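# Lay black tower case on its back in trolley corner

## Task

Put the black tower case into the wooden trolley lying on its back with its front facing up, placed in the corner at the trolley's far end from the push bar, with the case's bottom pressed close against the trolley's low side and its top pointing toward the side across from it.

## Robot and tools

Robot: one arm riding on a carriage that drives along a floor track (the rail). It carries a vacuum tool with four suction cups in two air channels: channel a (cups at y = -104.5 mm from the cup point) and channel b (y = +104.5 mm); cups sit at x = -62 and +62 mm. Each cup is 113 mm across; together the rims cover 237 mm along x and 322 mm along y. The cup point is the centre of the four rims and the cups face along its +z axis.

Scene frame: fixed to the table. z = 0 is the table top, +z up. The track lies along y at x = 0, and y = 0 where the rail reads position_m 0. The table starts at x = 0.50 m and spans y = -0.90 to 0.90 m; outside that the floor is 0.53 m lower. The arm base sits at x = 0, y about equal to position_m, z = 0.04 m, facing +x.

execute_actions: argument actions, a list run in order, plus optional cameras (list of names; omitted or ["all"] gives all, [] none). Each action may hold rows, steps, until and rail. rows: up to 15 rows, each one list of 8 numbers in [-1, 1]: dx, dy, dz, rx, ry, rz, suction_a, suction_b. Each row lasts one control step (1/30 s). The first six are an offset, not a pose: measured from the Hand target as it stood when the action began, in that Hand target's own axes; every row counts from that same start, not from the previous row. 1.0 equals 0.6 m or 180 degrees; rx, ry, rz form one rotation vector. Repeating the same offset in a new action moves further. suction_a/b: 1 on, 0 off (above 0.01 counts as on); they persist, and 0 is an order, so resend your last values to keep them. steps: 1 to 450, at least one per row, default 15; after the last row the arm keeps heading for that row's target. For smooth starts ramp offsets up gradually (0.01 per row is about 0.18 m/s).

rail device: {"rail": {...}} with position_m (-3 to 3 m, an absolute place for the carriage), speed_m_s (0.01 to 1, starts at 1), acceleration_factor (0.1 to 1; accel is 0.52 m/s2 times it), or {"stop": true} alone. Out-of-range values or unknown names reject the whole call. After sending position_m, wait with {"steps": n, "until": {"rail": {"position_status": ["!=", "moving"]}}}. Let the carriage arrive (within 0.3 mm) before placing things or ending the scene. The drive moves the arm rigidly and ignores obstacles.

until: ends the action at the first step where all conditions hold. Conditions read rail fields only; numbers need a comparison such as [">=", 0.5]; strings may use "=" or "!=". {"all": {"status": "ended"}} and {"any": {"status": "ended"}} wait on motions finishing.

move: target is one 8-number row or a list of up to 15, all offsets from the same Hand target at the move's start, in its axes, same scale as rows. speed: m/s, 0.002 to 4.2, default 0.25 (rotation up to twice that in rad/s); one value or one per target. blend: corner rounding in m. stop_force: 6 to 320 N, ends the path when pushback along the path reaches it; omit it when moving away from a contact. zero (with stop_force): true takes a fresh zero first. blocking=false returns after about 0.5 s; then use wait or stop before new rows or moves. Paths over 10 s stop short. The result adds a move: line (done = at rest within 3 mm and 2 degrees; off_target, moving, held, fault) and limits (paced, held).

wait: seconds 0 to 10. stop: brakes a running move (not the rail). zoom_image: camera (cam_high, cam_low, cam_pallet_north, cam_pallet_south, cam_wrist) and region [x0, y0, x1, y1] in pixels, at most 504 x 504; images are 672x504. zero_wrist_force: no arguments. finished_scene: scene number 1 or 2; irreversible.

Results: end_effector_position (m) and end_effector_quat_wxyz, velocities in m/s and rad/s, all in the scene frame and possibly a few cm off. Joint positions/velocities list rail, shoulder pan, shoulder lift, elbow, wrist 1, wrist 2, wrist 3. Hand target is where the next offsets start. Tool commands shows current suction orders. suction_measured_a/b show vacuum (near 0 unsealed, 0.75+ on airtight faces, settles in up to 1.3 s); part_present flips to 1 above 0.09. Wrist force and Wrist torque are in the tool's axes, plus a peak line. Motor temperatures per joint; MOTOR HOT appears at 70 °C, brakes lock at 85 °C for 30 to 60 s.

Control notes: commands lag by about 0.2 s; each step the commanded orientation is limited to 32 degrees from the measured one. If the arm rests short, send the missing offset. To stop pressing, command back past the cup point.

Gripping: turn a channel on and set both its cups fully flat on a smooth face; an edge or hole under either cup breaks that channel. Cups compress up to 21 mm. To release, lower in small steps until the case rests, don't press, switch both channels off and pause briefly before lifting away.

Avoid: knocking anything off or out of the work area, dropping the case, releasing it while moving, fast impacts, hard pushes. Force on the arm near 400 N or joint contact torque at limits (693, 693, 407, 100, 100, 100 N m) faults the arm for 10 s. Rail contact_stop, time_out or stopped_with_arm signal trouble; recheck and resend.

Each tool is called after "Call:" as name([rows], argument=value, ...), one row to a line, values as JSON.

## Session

Call:
execute_actions(actions=[])

Scene clock: 0.00 s.
end_effector_position=(+0.8500, +1.4081, +0.4400) suction_measured_a=0.01 part_present_a=0 suction_measured_b=0.00 part_present_b=0 end_effector_quat_wxyz=(+0.000, +0.000, +1.000, +0.000)
Joint positions: [1.408 -0.239 -1.498 2.092 -2.165 -1.571 1.332]
Joint velocities: within noise
Joint torques (N m): no reading
Motor temperatures (°C): [25 30 32 27 35 22]
Wrist force (N): no reading
Wrist torque (N m): no reading
Wrist force, peak (N): no reading
Hand target: +0.8500, +1.4081, +0.4400; +0.000, +0.000, +1.000, +0.000
Tool commands: tool/suction_a=+0.0 tool/suction_b=+0.0
rail: position_m=1.408 position_status=done

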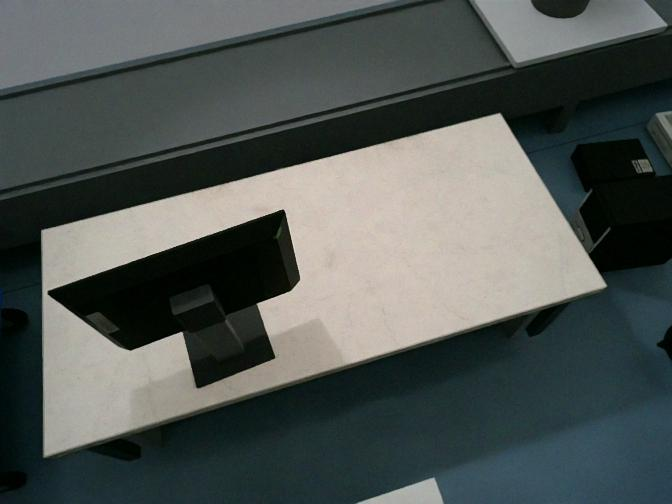

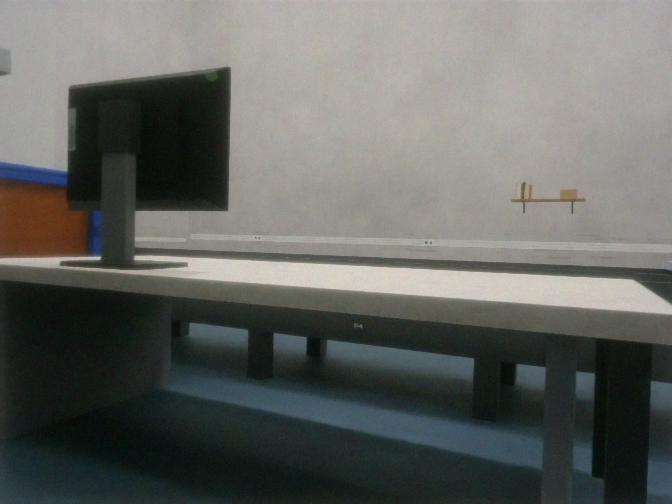

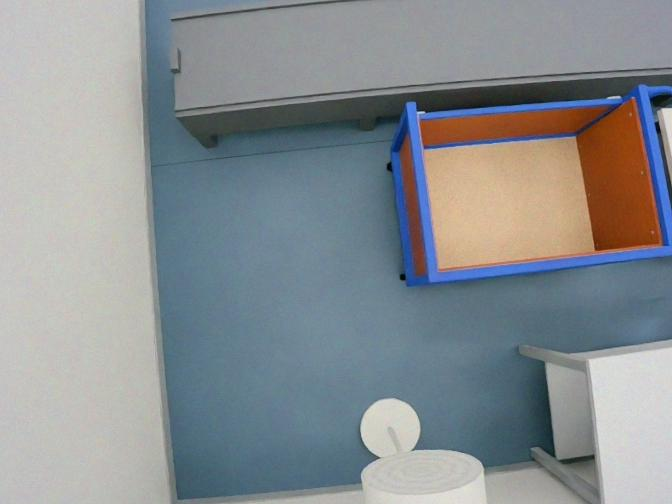

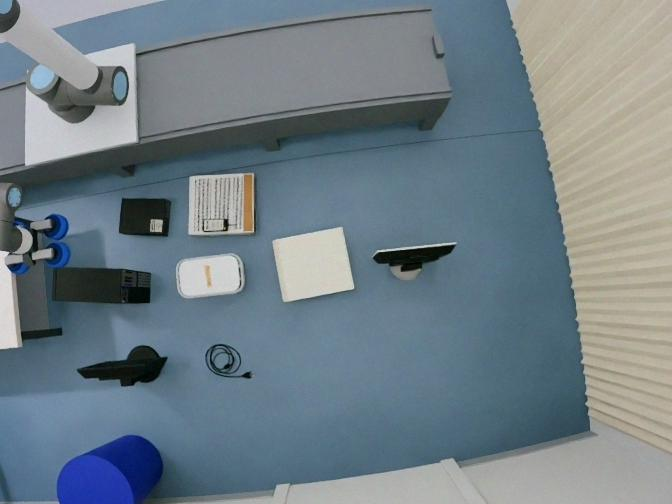

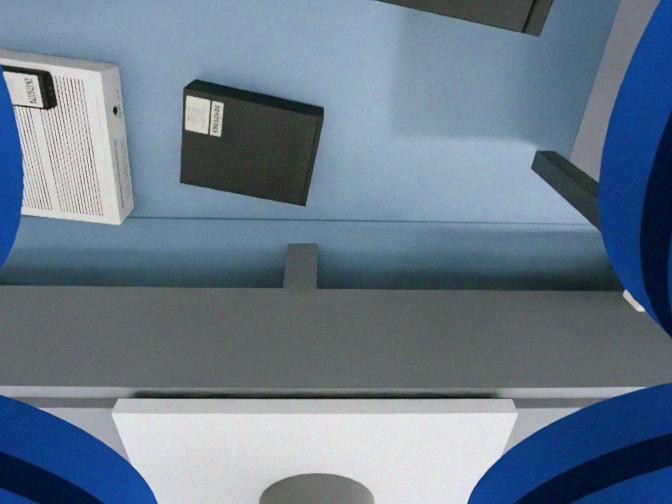

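Call:
zoom_image(camera="cam_pallet_north", region=[400, 80, 672, 300])

Call:
zoom_image(camera="cam_pallet_south", region=[20, 170, 272, 400])

Call:
move(target=[-0.4167, 0, -0.5167, 0, 0, 0, 0, 0], speed=0.5, cameras=["cam_wrist"])

Scaled by 1.853.

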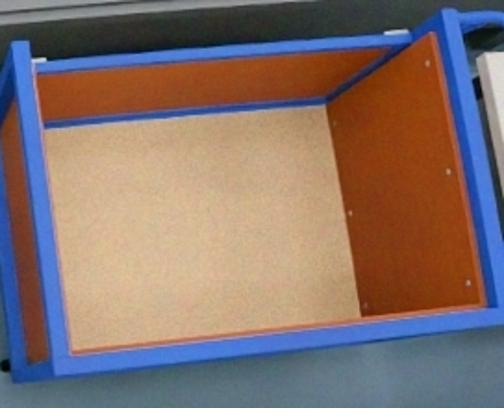

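Scaled by 2.000.

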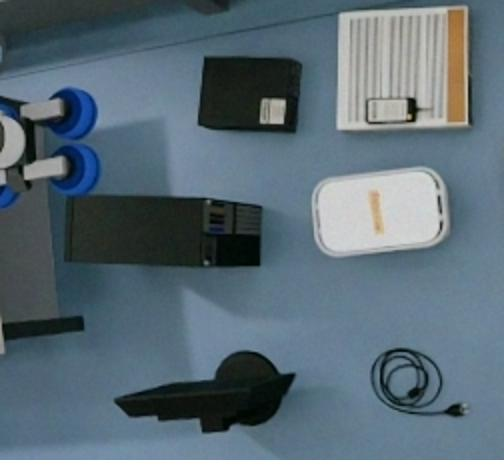

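Scene clock: 3.13 s.
end_effector_position=(+1.0999, +1.4081, +0.7499) suction_measured_a=0.01 part_present_a=0 suction_measured_b=0.00 part_present_b=0 end_effector_quat_wxyz=(+0.000, +0.000, +1.000, +0.000)
Joint positions: [1.408 -0.184 -1.34 1.446 -1.677 -1.571 1.387]
Joint velocities: within noise
Joint torques (N m): [27.5 -127.97 -126 -7.14 -4.03 5.53]
Motor temperatures (°C): [25 30 32 27 35 22]
Wrist force (N): [-0.4 0.5 -0.5]
Wrist torque (N m): [0.03 0.10 0.02]
Wrist force, peak (N): [-3.2 1.1 -4.5]
Hand target: +1.1000, +1.4081, +0.7500; +0.000, +0.000, +1.000, +0.000
Off the commanded pose: 0.000 m, 0 deg.
rail: position_m=1.408 position_status=done
move: done
Images, in order (width x height): cam_wrist 672x504.

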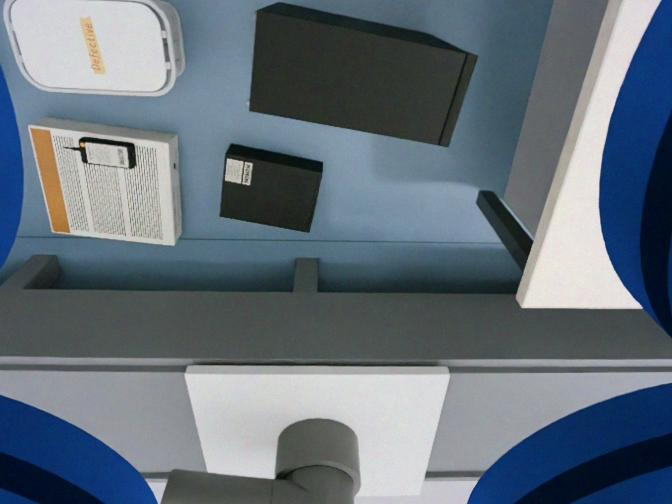

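Call:
zoom_image(camera="cam_wrist", region=[200, 0, 500, 250])

Scaled by 1.680.

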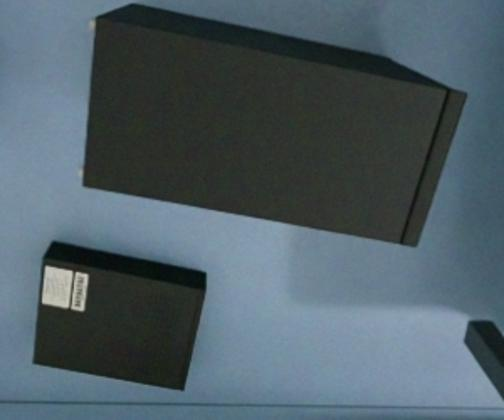

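Call:
move([
  [-0.0878, 0.4719, -0.48, -0.4916, -0.0915, 0, 0, 0],
  [0, 0, -0.96, -0.9831, -0.183, 0, 0, 0],
  [0.4, -0.0702, 0.7, 0.0441, -0.4986, 0.0441, 0, 0],
], speed=0.45, blend=[0.05, 0.05, 0], cameras=["cam_wrist", "cam_pallet_south"])

Scene clock: 13.93 s.
end_effector_position=(+0.8600, +1.3660, +0.3301) suction_measured_a=0.01 part_present_a=0 suction_measured_b=0.00 part_present_b=0 end_effector_quat_wxyz=(+0.704, +0.062, +0.704, -0.062)
Joint positions: [1.408 -0.342 -1.366 2.413 -1.047 1.405 -1.571]
Joint velocities: within noise
Joint torques (N m): [35.7 -73.78 -46.08 -10.34 5.27 -4.6]
Motor temperatures (°C): [25 30 32 27 35 22]
Wrist force (N): [-0.4 -0.4 0.1]
Wrist torque (N m): [0.09 -0.86 0.13]
Wrist force, peak (N): [-2.5 1.0 3.5]
Hand target: +0.8600, +1.3660, +0.3300; +0.704, +0.062, +0.704, -0.062
Off the commanded pose: 0.000 m, 0 deg.
rail: position_m=1.408 position_status=done
move: done
Images, in order (width x height): cam_pallet_south 672x504, cam_wrist 672x504.

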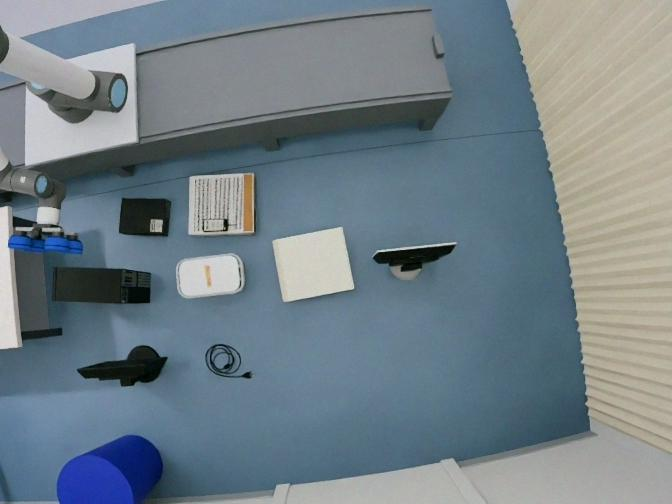

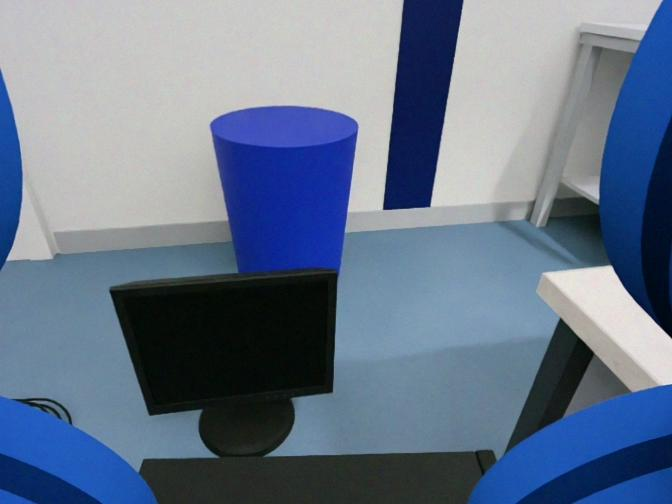

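Call:
move(target=[0.9667, 0.0062, -0.0163, -0.0039, 0, 0, 0, 0], speed=0.35, cameras=["cam_wrist", "cam_pallet_south"])

Scene clock: 17.97 s.
end_effector_position=(+0.8510, +1.3714, -0.2497) suction_measured_a=0.01 part_present_a=0 suction_measured_b=0.00 part_present_b=0 end_effector_quat_wxyz=(+0.705, +0.058, +0.705, -0.058)
Joint positions: [1.408 -0.344 -0.365 2.324 -1.958 1.391 -1.571]
Joint velocities: within noise
Joint torques (N m): [28.44 -168.57 17.38 -9.69 5.61 5.63]
Motor temperatures (°C): [25 30 32 27 35 22]
Wrist force (N): [-0.9 -0.1 -0.4]
Wrist torque (N m): [0.07 -0.77 0.07]
Wrist force, peak (N): [-4.0 -0.4 0.7]
Hand target: +0.8511, +1.3714, -0.2500; +0.705, +0.058, +0.705, -0.058
Off the commanded pose: 0.000 m, 0 deg.
rail: position_m=1.408 position_status=done
move: done
Images, in order (width x height): cam_pallet_south 672x504, cam_wrist 672x504.

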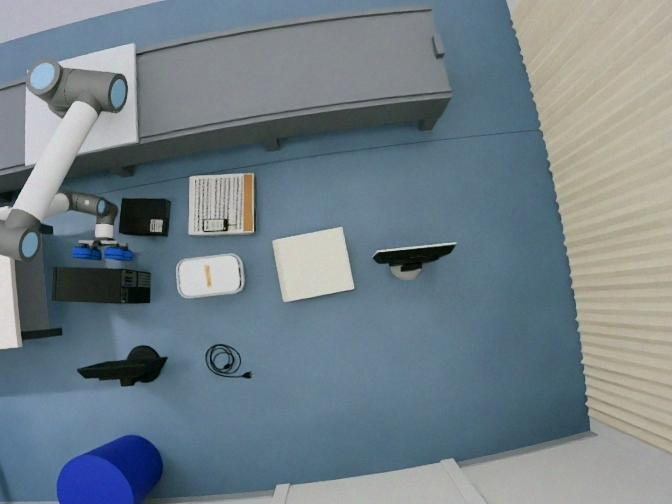

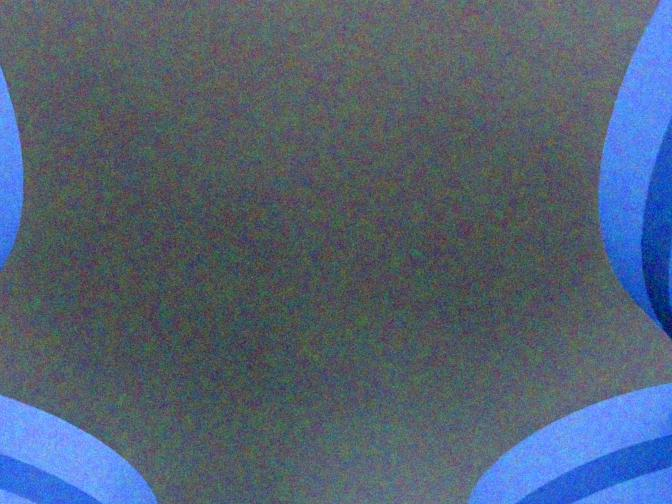

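Call:
move(target=[0, 0, 0.19, 0, 0, 0, 0, 0], speed=0.04, stop_force=20, cameras=["cam_pallet_south"])

Call:
execute_actions([
  {"rows": [[0, 0, 0.004, 0, 0, 0, 1, 1]], "steps": 36},
], cameras=["cam_pallet_south"])

Scene clock: 21.33 s.
end_effector_position=(+0.9180, +1.3603, -0.2499) suction_measured_a=0.01 part_present_a=0 suction_measured_b=0.00 part_present_b=0 end_effector_quat_wxyz=(+0.705, +0.058, +0.705, -0.058)
Joint positions: [1.408 -0.324 -0.4 2.239 -1.839 1.411 -1.571]
Joint velocities: within noise
Joint torques (N m): [-24.7 -172.72 15.87 -8.83 -2.88 4.05]
Motor temperatures (°C): [25 30 32 27 35 22]
Wrist force (N): [-14.9 -0.5 -14.7]
Wrist torque (N m): [-0.79 -0.01 0.79]
Wrist force, peak (N): [-20.8 -1.1 -21.9]
Hand target: +0.9180, +1.3603, -0.2499; +0.705, +0.058, +0.705, -0.058 (not the last commanded pose)
Off the commanded pose: 0.046 m, 0 deg.
rail: position_m=1.408 position_status=done
move: contact
Images, in order (width x height): cam_pallet_south 672x504.

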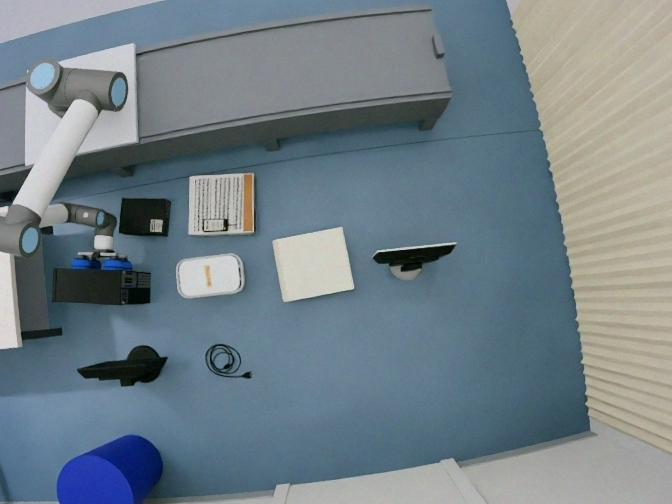

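Scene clock: 22.73 s.
end_effector_position=(+0.9204, +1.3599, -0.2499) suction_measured_a=1.00 part_present_a=1 suction_measured_b=0.99 part_present_b=1 end_effector_quat_wxyz=(+0.705, +0.058, +0.705, -0.058)
Joint positions: [1.408 -0.323 -0.401 2.236 -1.835 1.412 -1.571]
Joint velocities: within noise
Joint torques (N m): [23.73 -209.81 10.92 -4.19 4.41 -4.72]
Motor temperatures (°C): [25 30 32 27 35 22]
Wrist force (N): [-111.2 2.2 -0.1]
Wrist torque (N m): [1.72 -13.54 0.12]
Wrist force, peak (N): [-111.5 2.0 -0.1]
Hand target: +0.9204, +1.3599, -0.2499; +0.705, +0.058, +0.705, -0.058
Off the commanded pose: 0.000 m, 0 deg.
rail: position_m=1.408 position_status=done
Images, in order (width x height): cam_pallet_south 672x504.

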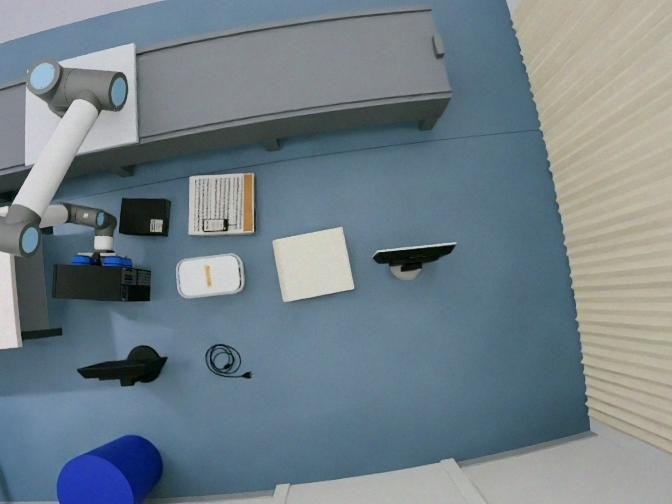

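Call:
move([
  [-0.07, 0, 0, 0, 0, 0, 1, 1],
  [-1.0, 0, 0, 0, 0, 0, 1, 1],
], speed=[0.06, 0.35], blend=[0.01, 0], cameras=["cam_pallet_south", "cam_high"])

Scene clock: 28.50 s.
end_effector_position=(+0.9203, +1.3599, +0.3499) suction_measured_a=1.00 part_present_a=1 suction_measured_b=0.99 part_present_b=1 end_effector_quat_wxyz=(+0.705, +0.058, +0.705, -0.058)
Joint positions: [1.408 -0.323 -1.338 2.32 -0.982 1.412 -1.571]
Joint velocities: within noise
Joint torques (N m): [-22.75 -229.9 -140.5 -34.65 -4.07 -5.63]
Motor temperatures (°C): [25 30 32 27 35 22]
Wrist force (N): [-34.0 -0.7 0.7]
Wrist torque (N m): [-0.18 -7.29 1.01]
Wrist force, peak (N): [-111.5 2.3 -0.2]
Hand target: +0.9203, +1.3599, +0.3501; +0.705, +0.058, +0.705, -0.058
Off the commanded pose: 0.000 m, 0 deg.
rail: position_m=1.408 position_status=done
move: done
Images, in order (width x height): cam_high 672x504, cam_pallet_south 672x504.

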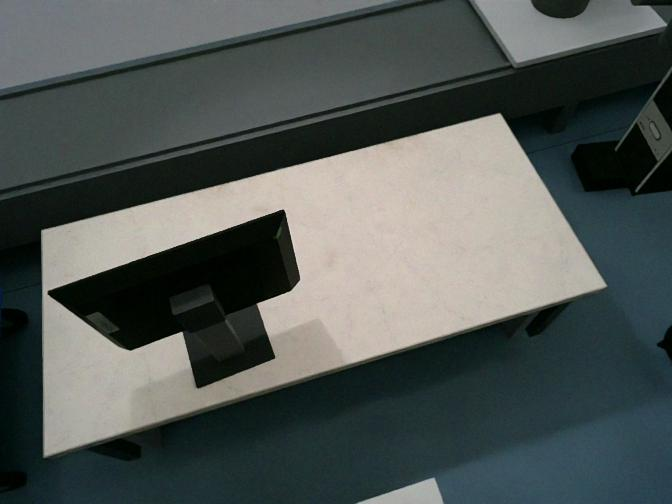

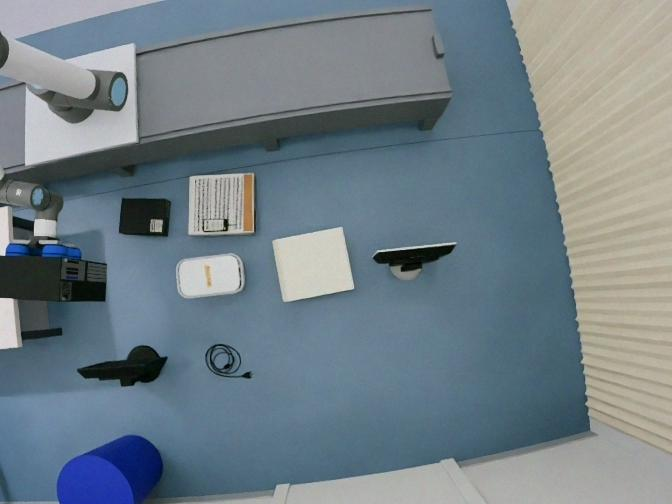

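Call:
move(target=[-1.0, 0, 0, 0, 0, 0, 1, 1], speed=0.4, blocking=false, cameras=[])

Call:
execute_actions([
  {"rail": {"position_m": -0.92}, "steps": 300, "until": {"rail": {"position_status": ["!=", "moving"]}}},
], cameras=[])

Call:
execute_actions([
  {"steps": 300, "until": {"rail": {"position_status": ["!=", "moving"]}}},
], cameras=["cam_high", "cam_pallet_north"])

Scene clock: 29.30 s.
end_effector_position=(+0.9207, +1.3601, +0.4516) suction_measured_a=1.00 part_present_a=1 suction_measured_b=0.99 part_present_b=1 end_effector_quat_wxyz=(+0.708, +0.058, +0.701, -0.058) end_effector_velocity=(-0.003, +0.004, +0.377) end_effector_angular_velocity=(-0.003, -0.024, +0.001)
Joint positions: [1.408 -0.323 -1.459 2.263 -0.814 1.412 -1.57]
Joint velocities: [0 0.004 -0.409 -0.245 0.63 0.003 0.005]
Joint torques (N m): [24.3 -227.21 -181.2 -29.91 6.57 4.73]
Motor temperatures (°C): [25 30 32 27 35 22]
Wrist force (N): [-31.7 -0.3 0.8]
Wrist torque (N m): [-0.15 -7.24 0.95]
Wrist force, peak (N): [-34.0 -1.0 0.7]
Hand target: +0.9203, +1.3599, +0.5173; +0.705, +0.058, +0.705, -0.058
Tool commands: tool/suction_a=+1.0 tool/suction_b=+1.0
Off the commanded pose: 0.498 m, 1 deg.
rail: position_m=1.408 position_status=done
move: running
No camera images: "cameras" was empty.

Scene clock: 31.07 s.
end_effector_position=(+0.9202, +0.5862, +0.9497) suction_measured_a=1.00 part_present_a=1 suction_measured_b=0.99 part_present_b=1 end_effector_quat_wxyz=(+0.705, +0.058, +0.705, -0.058) end_effector_velocity=(+0.001, -0.897, +0.003) end_effector_angular_velocity=(+0.000, +0.000, -0.002)
Joint positions: [0.634 -0.323 -1.717 1.744 -0.028 1.412 -1.571]
Joint velocities: [-0.896 0 0.001 -0.005 0.004 0.001 0]
Joint torques (N m): [17.1 -108.06 -220.24 -35.69 7.76 -5.95]
Motor temperatures (°C): [25 30 32 27 35 22]
Wrist force (N): [-33.8 5.8 -1.2]
Wrist torque (N m): [-0.20 -7.34 1.25]
Wrist force, peak (N): [-51.8 4.9 -0.8]
Hand target: +0.9202, +0.5863, +0.9501; +0.705, +0.058, +0.705, -0.058
Tool commands: tool/suction_a=+1.0 tool/suction_b=+1.0
Off the commanded pose: 0.000 m, 0 deg.
rail: position_m=0.634 position_m_goal=-0.920 position_status=moving position_answer=taken
earlier move: done
No camera images: "cameras" was empty.

Scene clock: 33.83 s.
end_effector_position=(+0.9203, -0.9682, +0.9501) suction_measured_a=1.00 part_present_a=1 suction_measured_b=0.99 part_present_b=1 end_effector_quat_wxyz=(+0.705, +0.058, +0.705, -0.058)
Joint positions: [-0.92 -0.323 -1.717 1.744 -0.027 1.412 -1.571]
Joint velocities: within noise
Joint torques (N m): [23.95 -153.82 -196.26 -36.67 -2.02 -3.52]
Motor temperatures (°C): [25 30 32 27 35 22]
Wrist force (N): [-33.7 0.0 -0.2]
Wrist torque (N m): [-0.08 -7.35 1.04]
Wrist force, peak (N): [-34.1 -5.4 1.0]
Hand target: +0.9202, -0.9682, +0.9501; +0.705, +0.058, +0.705, -0.058
Tool commands: tool/suction_a=+1.0 tool/suction_b=+1.0
Off the commanded pose: 0.000 m, 0 deg.
rail: position_m=-0.920 position_status=done
Images, in order (width x height): cam_high 672x504, cam_pallet_north 672x504.

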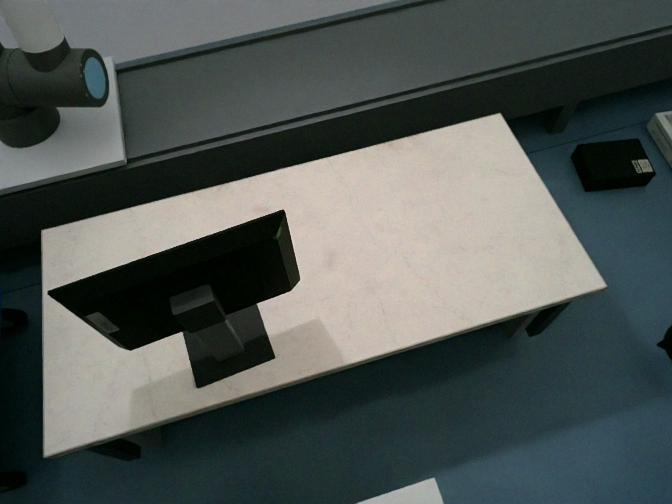

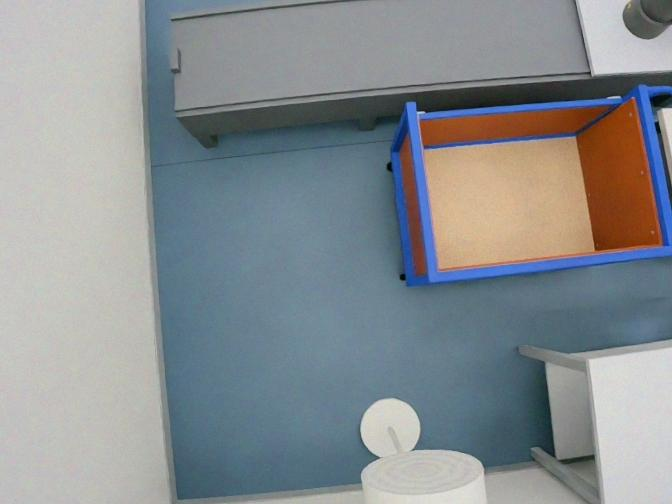

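Call:
zoom_image(camera="cam_pallet_north", region=[400, 95, 560, 255])

Call:
zoom_image(camera="cam_pallet_north", region=[540, 70, 672, 290])

Scaled by 3.150.

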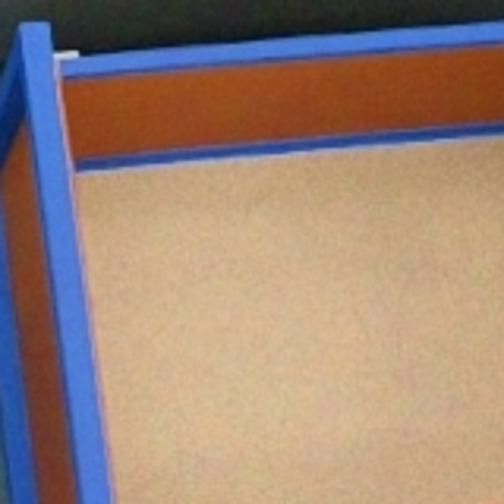

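Scaled by 2.291.

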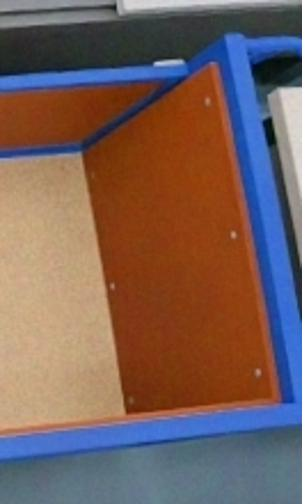

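Call:
move(target=[0, -0.9125, 0.1006, 0.17303, 0.17303, -0.2041, 1, 1], speed=0.4, cameras=[])

Call:
move(target=[0.5173, -0.4132, 0.7175, 0.17303, 0.17303, -0.2041, 1, 1], speed=0.4, cameras=["cam_pallet_north"])

Scene clock: 37.53 s.
end_effector_position=(+0.8903, -1.5179, +0.9501) suction_measured_a=1.00 part_present_a=1 suction_measured_b=0.99 part_present_b=1 end_effector_quat_wxyz=(+0.402, +0.033, +0.805, -0.436)
Joint positions: [-0.92 -0.749 -1.447 1.37 0.38 1.683 -2.321]
Joint velocities: within noise
Joint torques (N m): [-26.31 -188.95 -204.21 -25.02 6.11 -8.68]
Motor temperatures (°C): [25 30 32 27 35 22]
Wrist force (N): [-22.4 -21.0 -9.2]
Wrist torque (N m): [4.77 -5.92 2.86]
Wrist force, peak (N): [-34.7 14.5 -0.7]
Hand target: +0.8903, -1.5182, +0.9501; +0.402, +0.033, +0.805, -0.436
Off the commanded pose: 0.000 m, 0 deg.
rail: position_m=-0.920 position_status=done
move: done
No camera images: "cameras" was empty.

Scene clock: 39.87 s.
end_effector_position=(+0.8467, -2.0768, +0.7801) suction_measured_a=1.00 part_present_a=1 suction_measured_b=0.99 part_present_b=1 end_effector_quat_wxyz=(+0.000, +0.000, +0.707, -0.707)
Joint positions: [-0.92 -0.965 -0.994 1.076 -0.081 2.176 -3.141]
Joint velocities: within noise
Joint torques (N m): [-21.36 -327.08 -206.58 -31.79 4.53 -9.33]
Motor temperatures (°C): [25 30 32 27 35 22]
Wrist force (N): [-0.4 -32.9 1.3]
Wrist torque (N m): [7.33 0.31 3.36]
Wrist force, peak (N): [-31.6 -14.1 -21.2]
Hand target: +0.8467, -2.0770, +0.7800; +0.000, +0.000, +0.707, -0.707
Off the commanded pose: 0.000 m, 0 deg.
rail: position_m=-0.920 position_status=done
move: done
Images, in order (width x height): cam_pallet_north 672x504.

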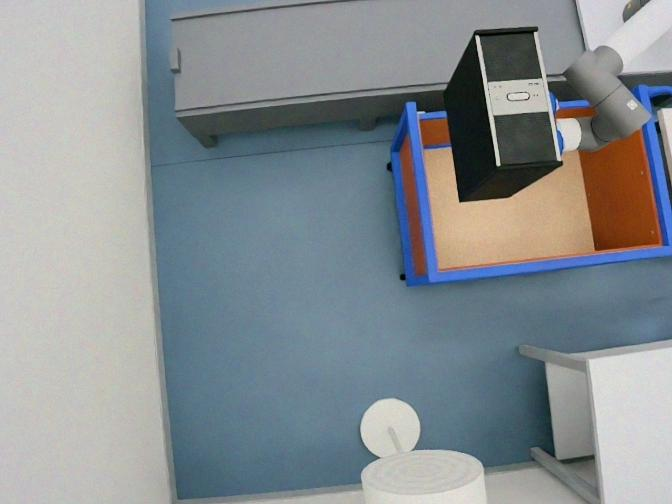

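Call:
move(target=[0, 0.96, 0, 0, 0, 0, 1, 1], speed=0.3, cameras=["cam_pallet_north"])

Call:
zoom_image(camera="cam_pallet_north", region=[390, 80, 672, 300])

Scene clock: 42.67 s.
end_effector_position=(+0.8469, -2.0769, +0.2044) suction_measured_a=1.00 part_present_a=1 suction_measured_b=0.99 part_present_b=1 end_effector_quat_wxyz=(+0.000, +0.000, +0.707, -0.707)
Joint positions: [-0.92 -0.965 -0.719 1.439 -0.72 2.177 -3.141]
Joint velocities: within noise
Joint torques (N m): [-5.07 -345.76 -165.59 -33 -4.58 -8.66]
Motor temperatures (°C): [25 30 32 27 35 22]
Wrist force (N): [-1.1 -31.7 1.8]
Wrist torque (N m): [7.31 0.42 3.29]
Wrist force, peak (N): [-0.2 -47.5 1.1]
Hand target: +0.8468, -2.0770, +0.2040; +0.000, +0.000, +0.707, -0.707
Off the commanded pose: 0.000 m, 0 deg.
rail: position_m=-0.920 position_status=done
move: done
Images, in order (width x height): cam_pallet_north 672x504.

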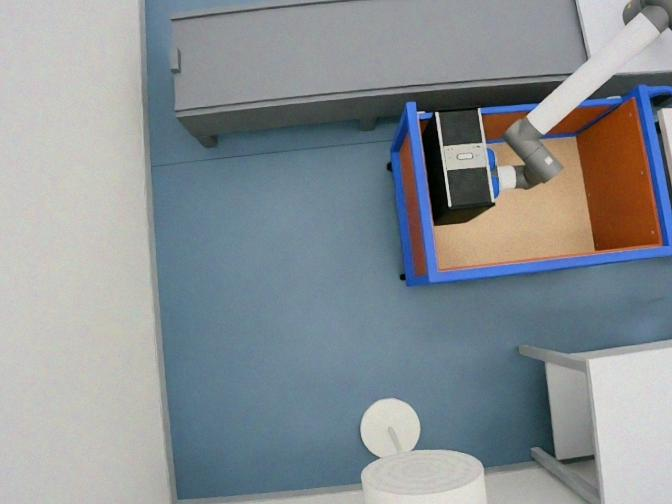

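Scaled by 1.787.

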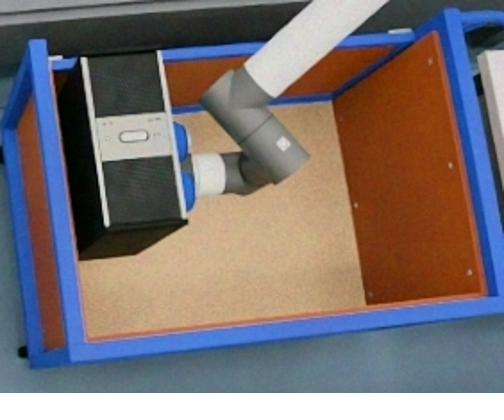

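Call:
move(target=[0, 0.36, 0, 0, 0, 0, 1, 1], speed=0.15, cameras=[])

Call:
move([
  [0.035, 0, 0, 0, 0, 0, 1, 1],
  [0.15, 0, 0, 0, 0, 0, 1, 1],
], speed=[0.05, 0.018], stop_force=20, cameras=["cam_pallet_north"])

Scene clock: 45.23 s.
end_effector_position=(+0.8469, -2.0770, -0.0116) suction_measured_a=1.00 part_present_a=1 suction_measured_b=0.99 part_present_b=1 end_effector_quat_wxyz=(+0.000, +0.000, +0.707, -0.707)
Joint positions: [-0.92 -0.965 -0.536 1.432 -0.896 2.177 -3.141]
Joint velocities: within noise
Joint torques (N m): [3.62 -370.6 -142.23 -32.83 1.11 -8.78]
Motor temperatures (°C): [25 30 32 27 35 22]
Wrist force (N): [-0.8 -31.4 1.1]
Wrist torque (N m): [7.38 0.37 3.29]
Wrist force, peak (N): [-0.9 -40.8 1.6]
Hand target: +0.8469, -2.0770, -0.0120; +0.000, +0.000, +0.707, -0.707
Off the commanded pose: 0.000 m, 0 deg.
rail: position_m=-0.920 position_status=done
move: done
No camera images: "cameras" was empty.

Scene clock: 48.30 s.
end_effector_position=(+0.8058, -2.0770, -0.0120) suction_measured_a=1.00 part_present_a=1 suction_measured_b=0.99 part_present_b=1 end_effector_quat_wxyz=(+0.000, +0.000, +0.707, -0.707)
Joint positions: [-0.92 -0.994 -0.556 1.486 -0.93 2.148 -3.141]
Joint velocities: within noise
Joint torques (N m): [-0.54 -360.97 -133.89 -27.23 11.5 -4.01]
Motor temperatures (°C): [25 30 32 27 35 22]
Wrist force (N): [-22.7 -29.1 -2.9]
Wrist torque (N m): [7.34 -0.46 1.04]
Wrist force, peak (N): [-37.6 -30.0 -3.8]
Hand target: +0.8058, -2.0770, -0.0120; +0.000, +0.000, +0.707, -0.707 (not the last commanded pose)
Off the commanded pose: 0.049 m, 0 deg.
rail: position_m=-0.920 position_status=done
move: contact; path passed 1 of 2 targets
Images, in order (width x height): cam_pallet_north 672x504.

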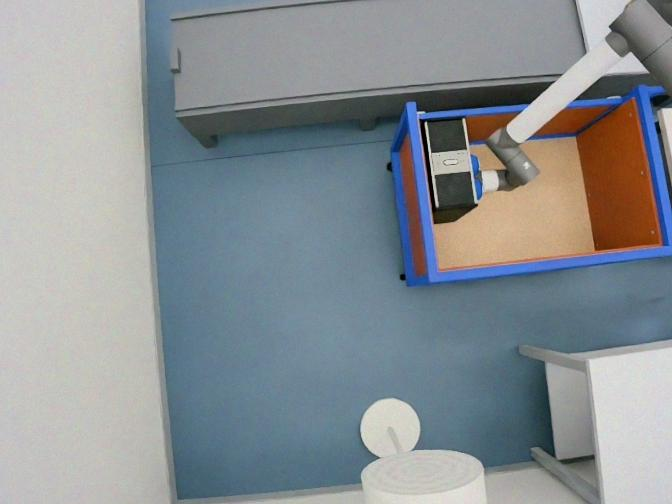

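Call:
move(target=[-0.003, 0, 0, 0, 0.002, 0, 1, 1], speed=0.03, cameras=[])

Call:
move([
  [0, 0, 0.04, 0, 0, 0, 1, 1],
  [0, 0, 0.13, 0, 0, 0, 1, 1],
], speed=[0.05, 0.012], stop_force=15, cameras=["cam_pallet_north"])

Scene clock: 49.57 s.
end_effector_position=(+0.8074, -2.0770, -0.0120) suction_measured_a=1.00 part_present_a=1 suction_measured_b=0.99 part_present_b=1 end_effector_quat_wxyz=(-0.002, +0.002, +0.707, -0.707)
Joint positions: [-0.92 -0.991 -0.555 1.482 -0.927 2.156 -3.141]
Joint velocities: within noise
Joint torques (N m): [12.44 -359.33 -139.95 -25.71 8.99 -4.26]
Motor temperatures (°C): [25 30 32 27 35 22]
Wrist force (N): [-10.1 -31.1 3.2]
Wrist torque (N m): [6.89 -1.30 1.37]
Wrist force, peak (N): [-22.6 -29.2 -2.8]
Hand target: +0.8076, -2.0770, -0.0120; -0.002, +0.002, +0.707, -0.707
Off the commanded pose: 0.000 m, 0 deg.
rail: position_m=-0.920 position_status=done
move: done
No camera images: "cameras" was empty.

Scene clock: 53.03 s.
end_effector_position=(+0.8073, -2.1160, -0.0120) suction_measured_a=1.00 part_present_a=1 suction_measured_b=0.99 part_present_b=1 end_effector_quat_wxyz=(-0.002, +0.002, +0.707, -0.707)
Joint positions: [-0.92 -1.009 -0.534 1.426 -0.893 2.139 -3.141]
Joint velocities: within noise
Joint torques (N m): [7.2 -437.37 -132.26 -32.48 5.46 -0.54]
Motor temperatures (°C): [25 30 32 27 35 22]
Wrist force (N): [-10.4 -30.8 -12.4]
Wrist torque (N m): [9.87 1.39 0.99]
Wrist force, peak (N): [-1.4 -33.0 -48.9]
Hand target: +0.8073, -2.1160, -0.0120; -0.002, +0.002, +0.707, -0.707 (not the last commanded pose)
Off the commanded pose: 0.039 m, 0 deg.
rail: position_m=-0.920 position_status=done
move: contact; path passed 1 of 2 targets
Images, in order (width x height): cam_pallet_north 672x504.

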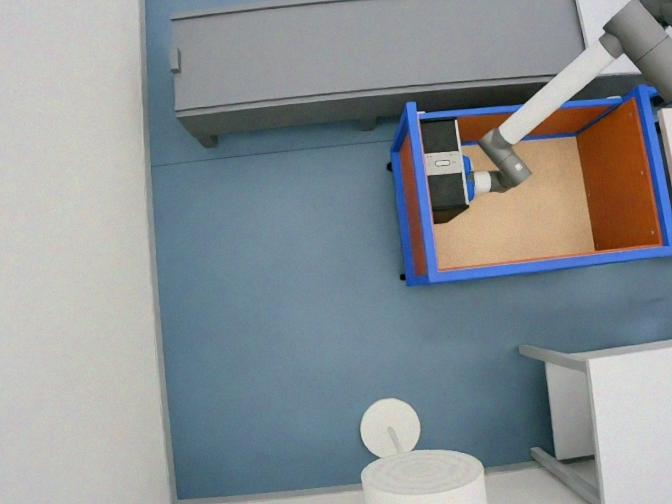

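Call:
move([
  [0, 0, -0.019, 0, 0, 0, 1, 1],
  [0, 0.022, -0.019, 0, 0, 0, 1, 1],
  [0, 0.075, -0.019, 0, 0, 0, 1, 1],
], speed=[0.04, 0.04, 0.009], stop_force=55, cameras=["cam_pallet_north"])

Scene clock: 56.00 s.
end_effector_position=(+0.8075, -2.1048, -0.0334) suction_measured_a=1.00 part_present_a=1 suction_measured_b=0.99 part_present_b=1 end_effector_quat_wxyz=(-0.002, +0.002, +0.707, -0.707)
Joint positions: [-0.92 -1.004 -0.52 1.438 -0.919 2.144 -3.141]
Joint velocities: within noise
Joint torques (N m): [25.65 -355.15 -74.79 -8.24 -0.24 -10.94]
Motor temperatures (°C): [25 30 32 27 35 22]
Wrist force (N): [-3.4 -78.4 4.7]
Wrist torque (N m): [10.64 0.39 9.32]
Wrist force, peak (N): [10.9 -101.2 -15.2]
Hand target: +0.8075, -2.1048, -0.0334; -0.002, +0.002, +0.707, -0.707 (not the last commanded pose)
Off the commanded pose: 0.024 m, 0 deg.
rail: position_m=-0.920 position_status=done
move: contact; path passed 2 of 3 targets
Images, in order (width x height): cam_pallet_north 672x504.

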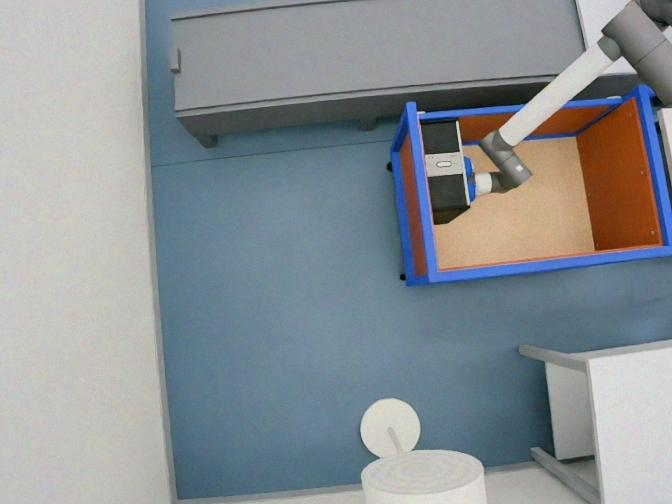

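Call:
execute_actions([
  {"rows": [[0, 0.0004, 0, 0, 0, 0, 1, 1], [0, 0.0008, 0, 0, 0, 0, 1, 1], [0, 0.0012, 0, 0, 0, 0, 1, 1]], "steps": 12},
  {"rows": [[0, 0, 0, 0, 0, 0, 0, 0]], "steps": 27},
], cameras=["cam_pallet_north"])

Scene clock: 57.73 s.
end_effector_position=(+0.8076, -2.1047, -0.0342) suction_measured_a=0.01 part_present_a=0 suction_measured_b=0.00 part_present_b=0 end_effector_quat_wxyz=(-0.002, +0.002, +0.707, -0.707)
Joint positions: [-0.92 -1.004 -0.519 1.438 -0.919 2.144 -3.141]
Joint velocities: within noise
Joint torques (N m): [-57.26 -357.48 -120.32 -16.67 1 2.01]
Motor temperatures (°C): [25 30 32 27 35 22]
Wrist force (N): [-5.4 25.6 -40.7]
Wrist torque (N m): [1.12 -0.39 2.81]
Wrist force, peak (N): [16.2 -112.8 -20.7]
Hand target: +0.8075, -2.1048, -0.0341; -0.002, +0.002, +0.707, -0.707
Off the commanded pose: 0.000 m, 0 deg.
rail: position_m=-0.920 position_status=done
Images, in order (width x height): cam_pallet_north 672x504.

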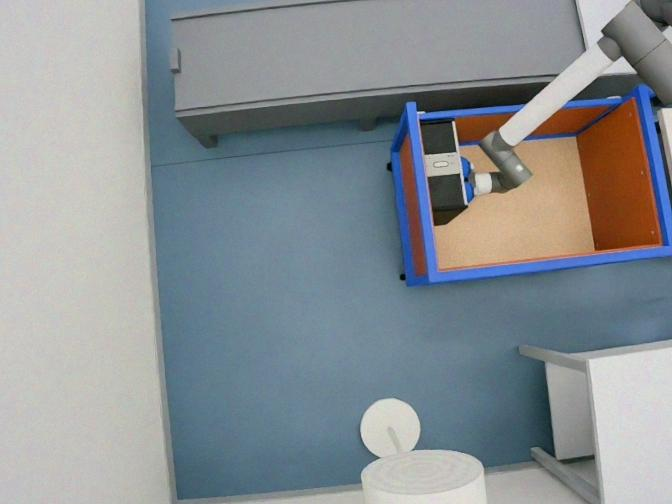

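Call:
move([
  [0, 0, -0.2, 0, 0, 0, 0, 0],
  [0, -0.9, -0.25, 0, 0, 0, 0, 0],
], speed=[0.08, 0.35], blend=[0.03, 0], cameras=["cam_pallet_north"])

Call:
zoom_image(camera="cam_pallet_north", region=[400, 95, 560, 255])

Scene clock: 63.23 s.
end_effector_position=(+0.8081, -1.9545, +0.5055) suction_measured_a=0.01 part_present_a=0 suction_measured_b=0.00 part_present_b=0 end_effector_quat_wxyz=(-0.002, +0.002, +0.707, -0.707)
Joint positions: [-0.92 -0.928 -1.03 1.532 -0.503 2.219 -3.141]
Joint velocities: within noise
Joint torques (N m): [26.81 -250.29 -107.18 -2.02 5.89 5.66]
Motor temperatures (°C): [25 30 32 27 35 22]
Wrist force (N): [9.3 -5.5 1.2]
Wrist torque (N m): [-0.74 -1.86 -0.55]
Wrist force, peak (N): [-5.9 27.6 -40.6]
Hand target: +0.8081, -1.9545, +0.5058; -0.002, +0.002, +0.707, -0.707
Off the commanded pose: 0.000 m, 0 deg.
rail: position_m=-0.920 position_status=done
move: done
Images, in order (width x height): cam_pallet_north 672x504.

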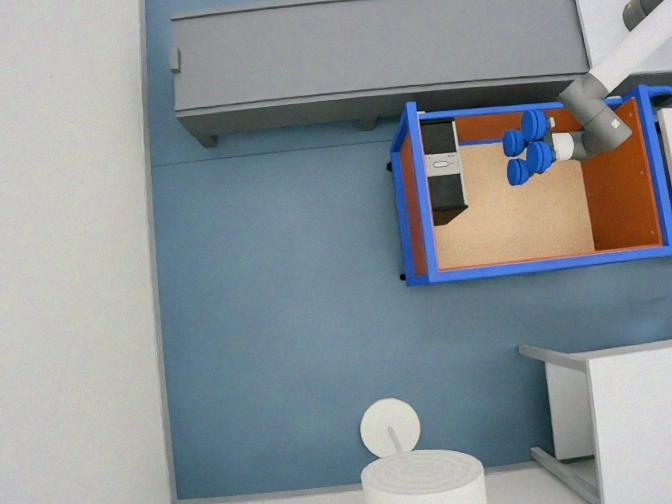

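Scaled by 3.150.

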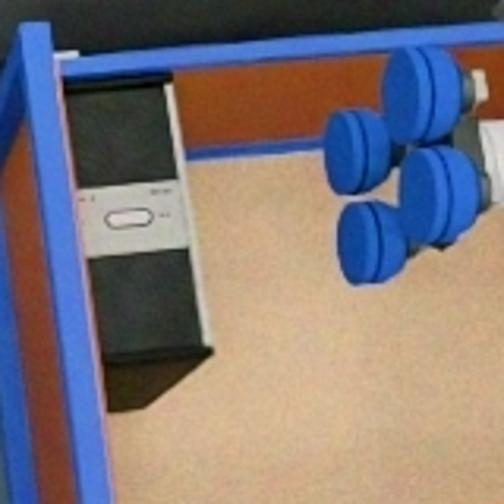

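Call:
finished_scene(scene=2)

The scene is finished: the task was done.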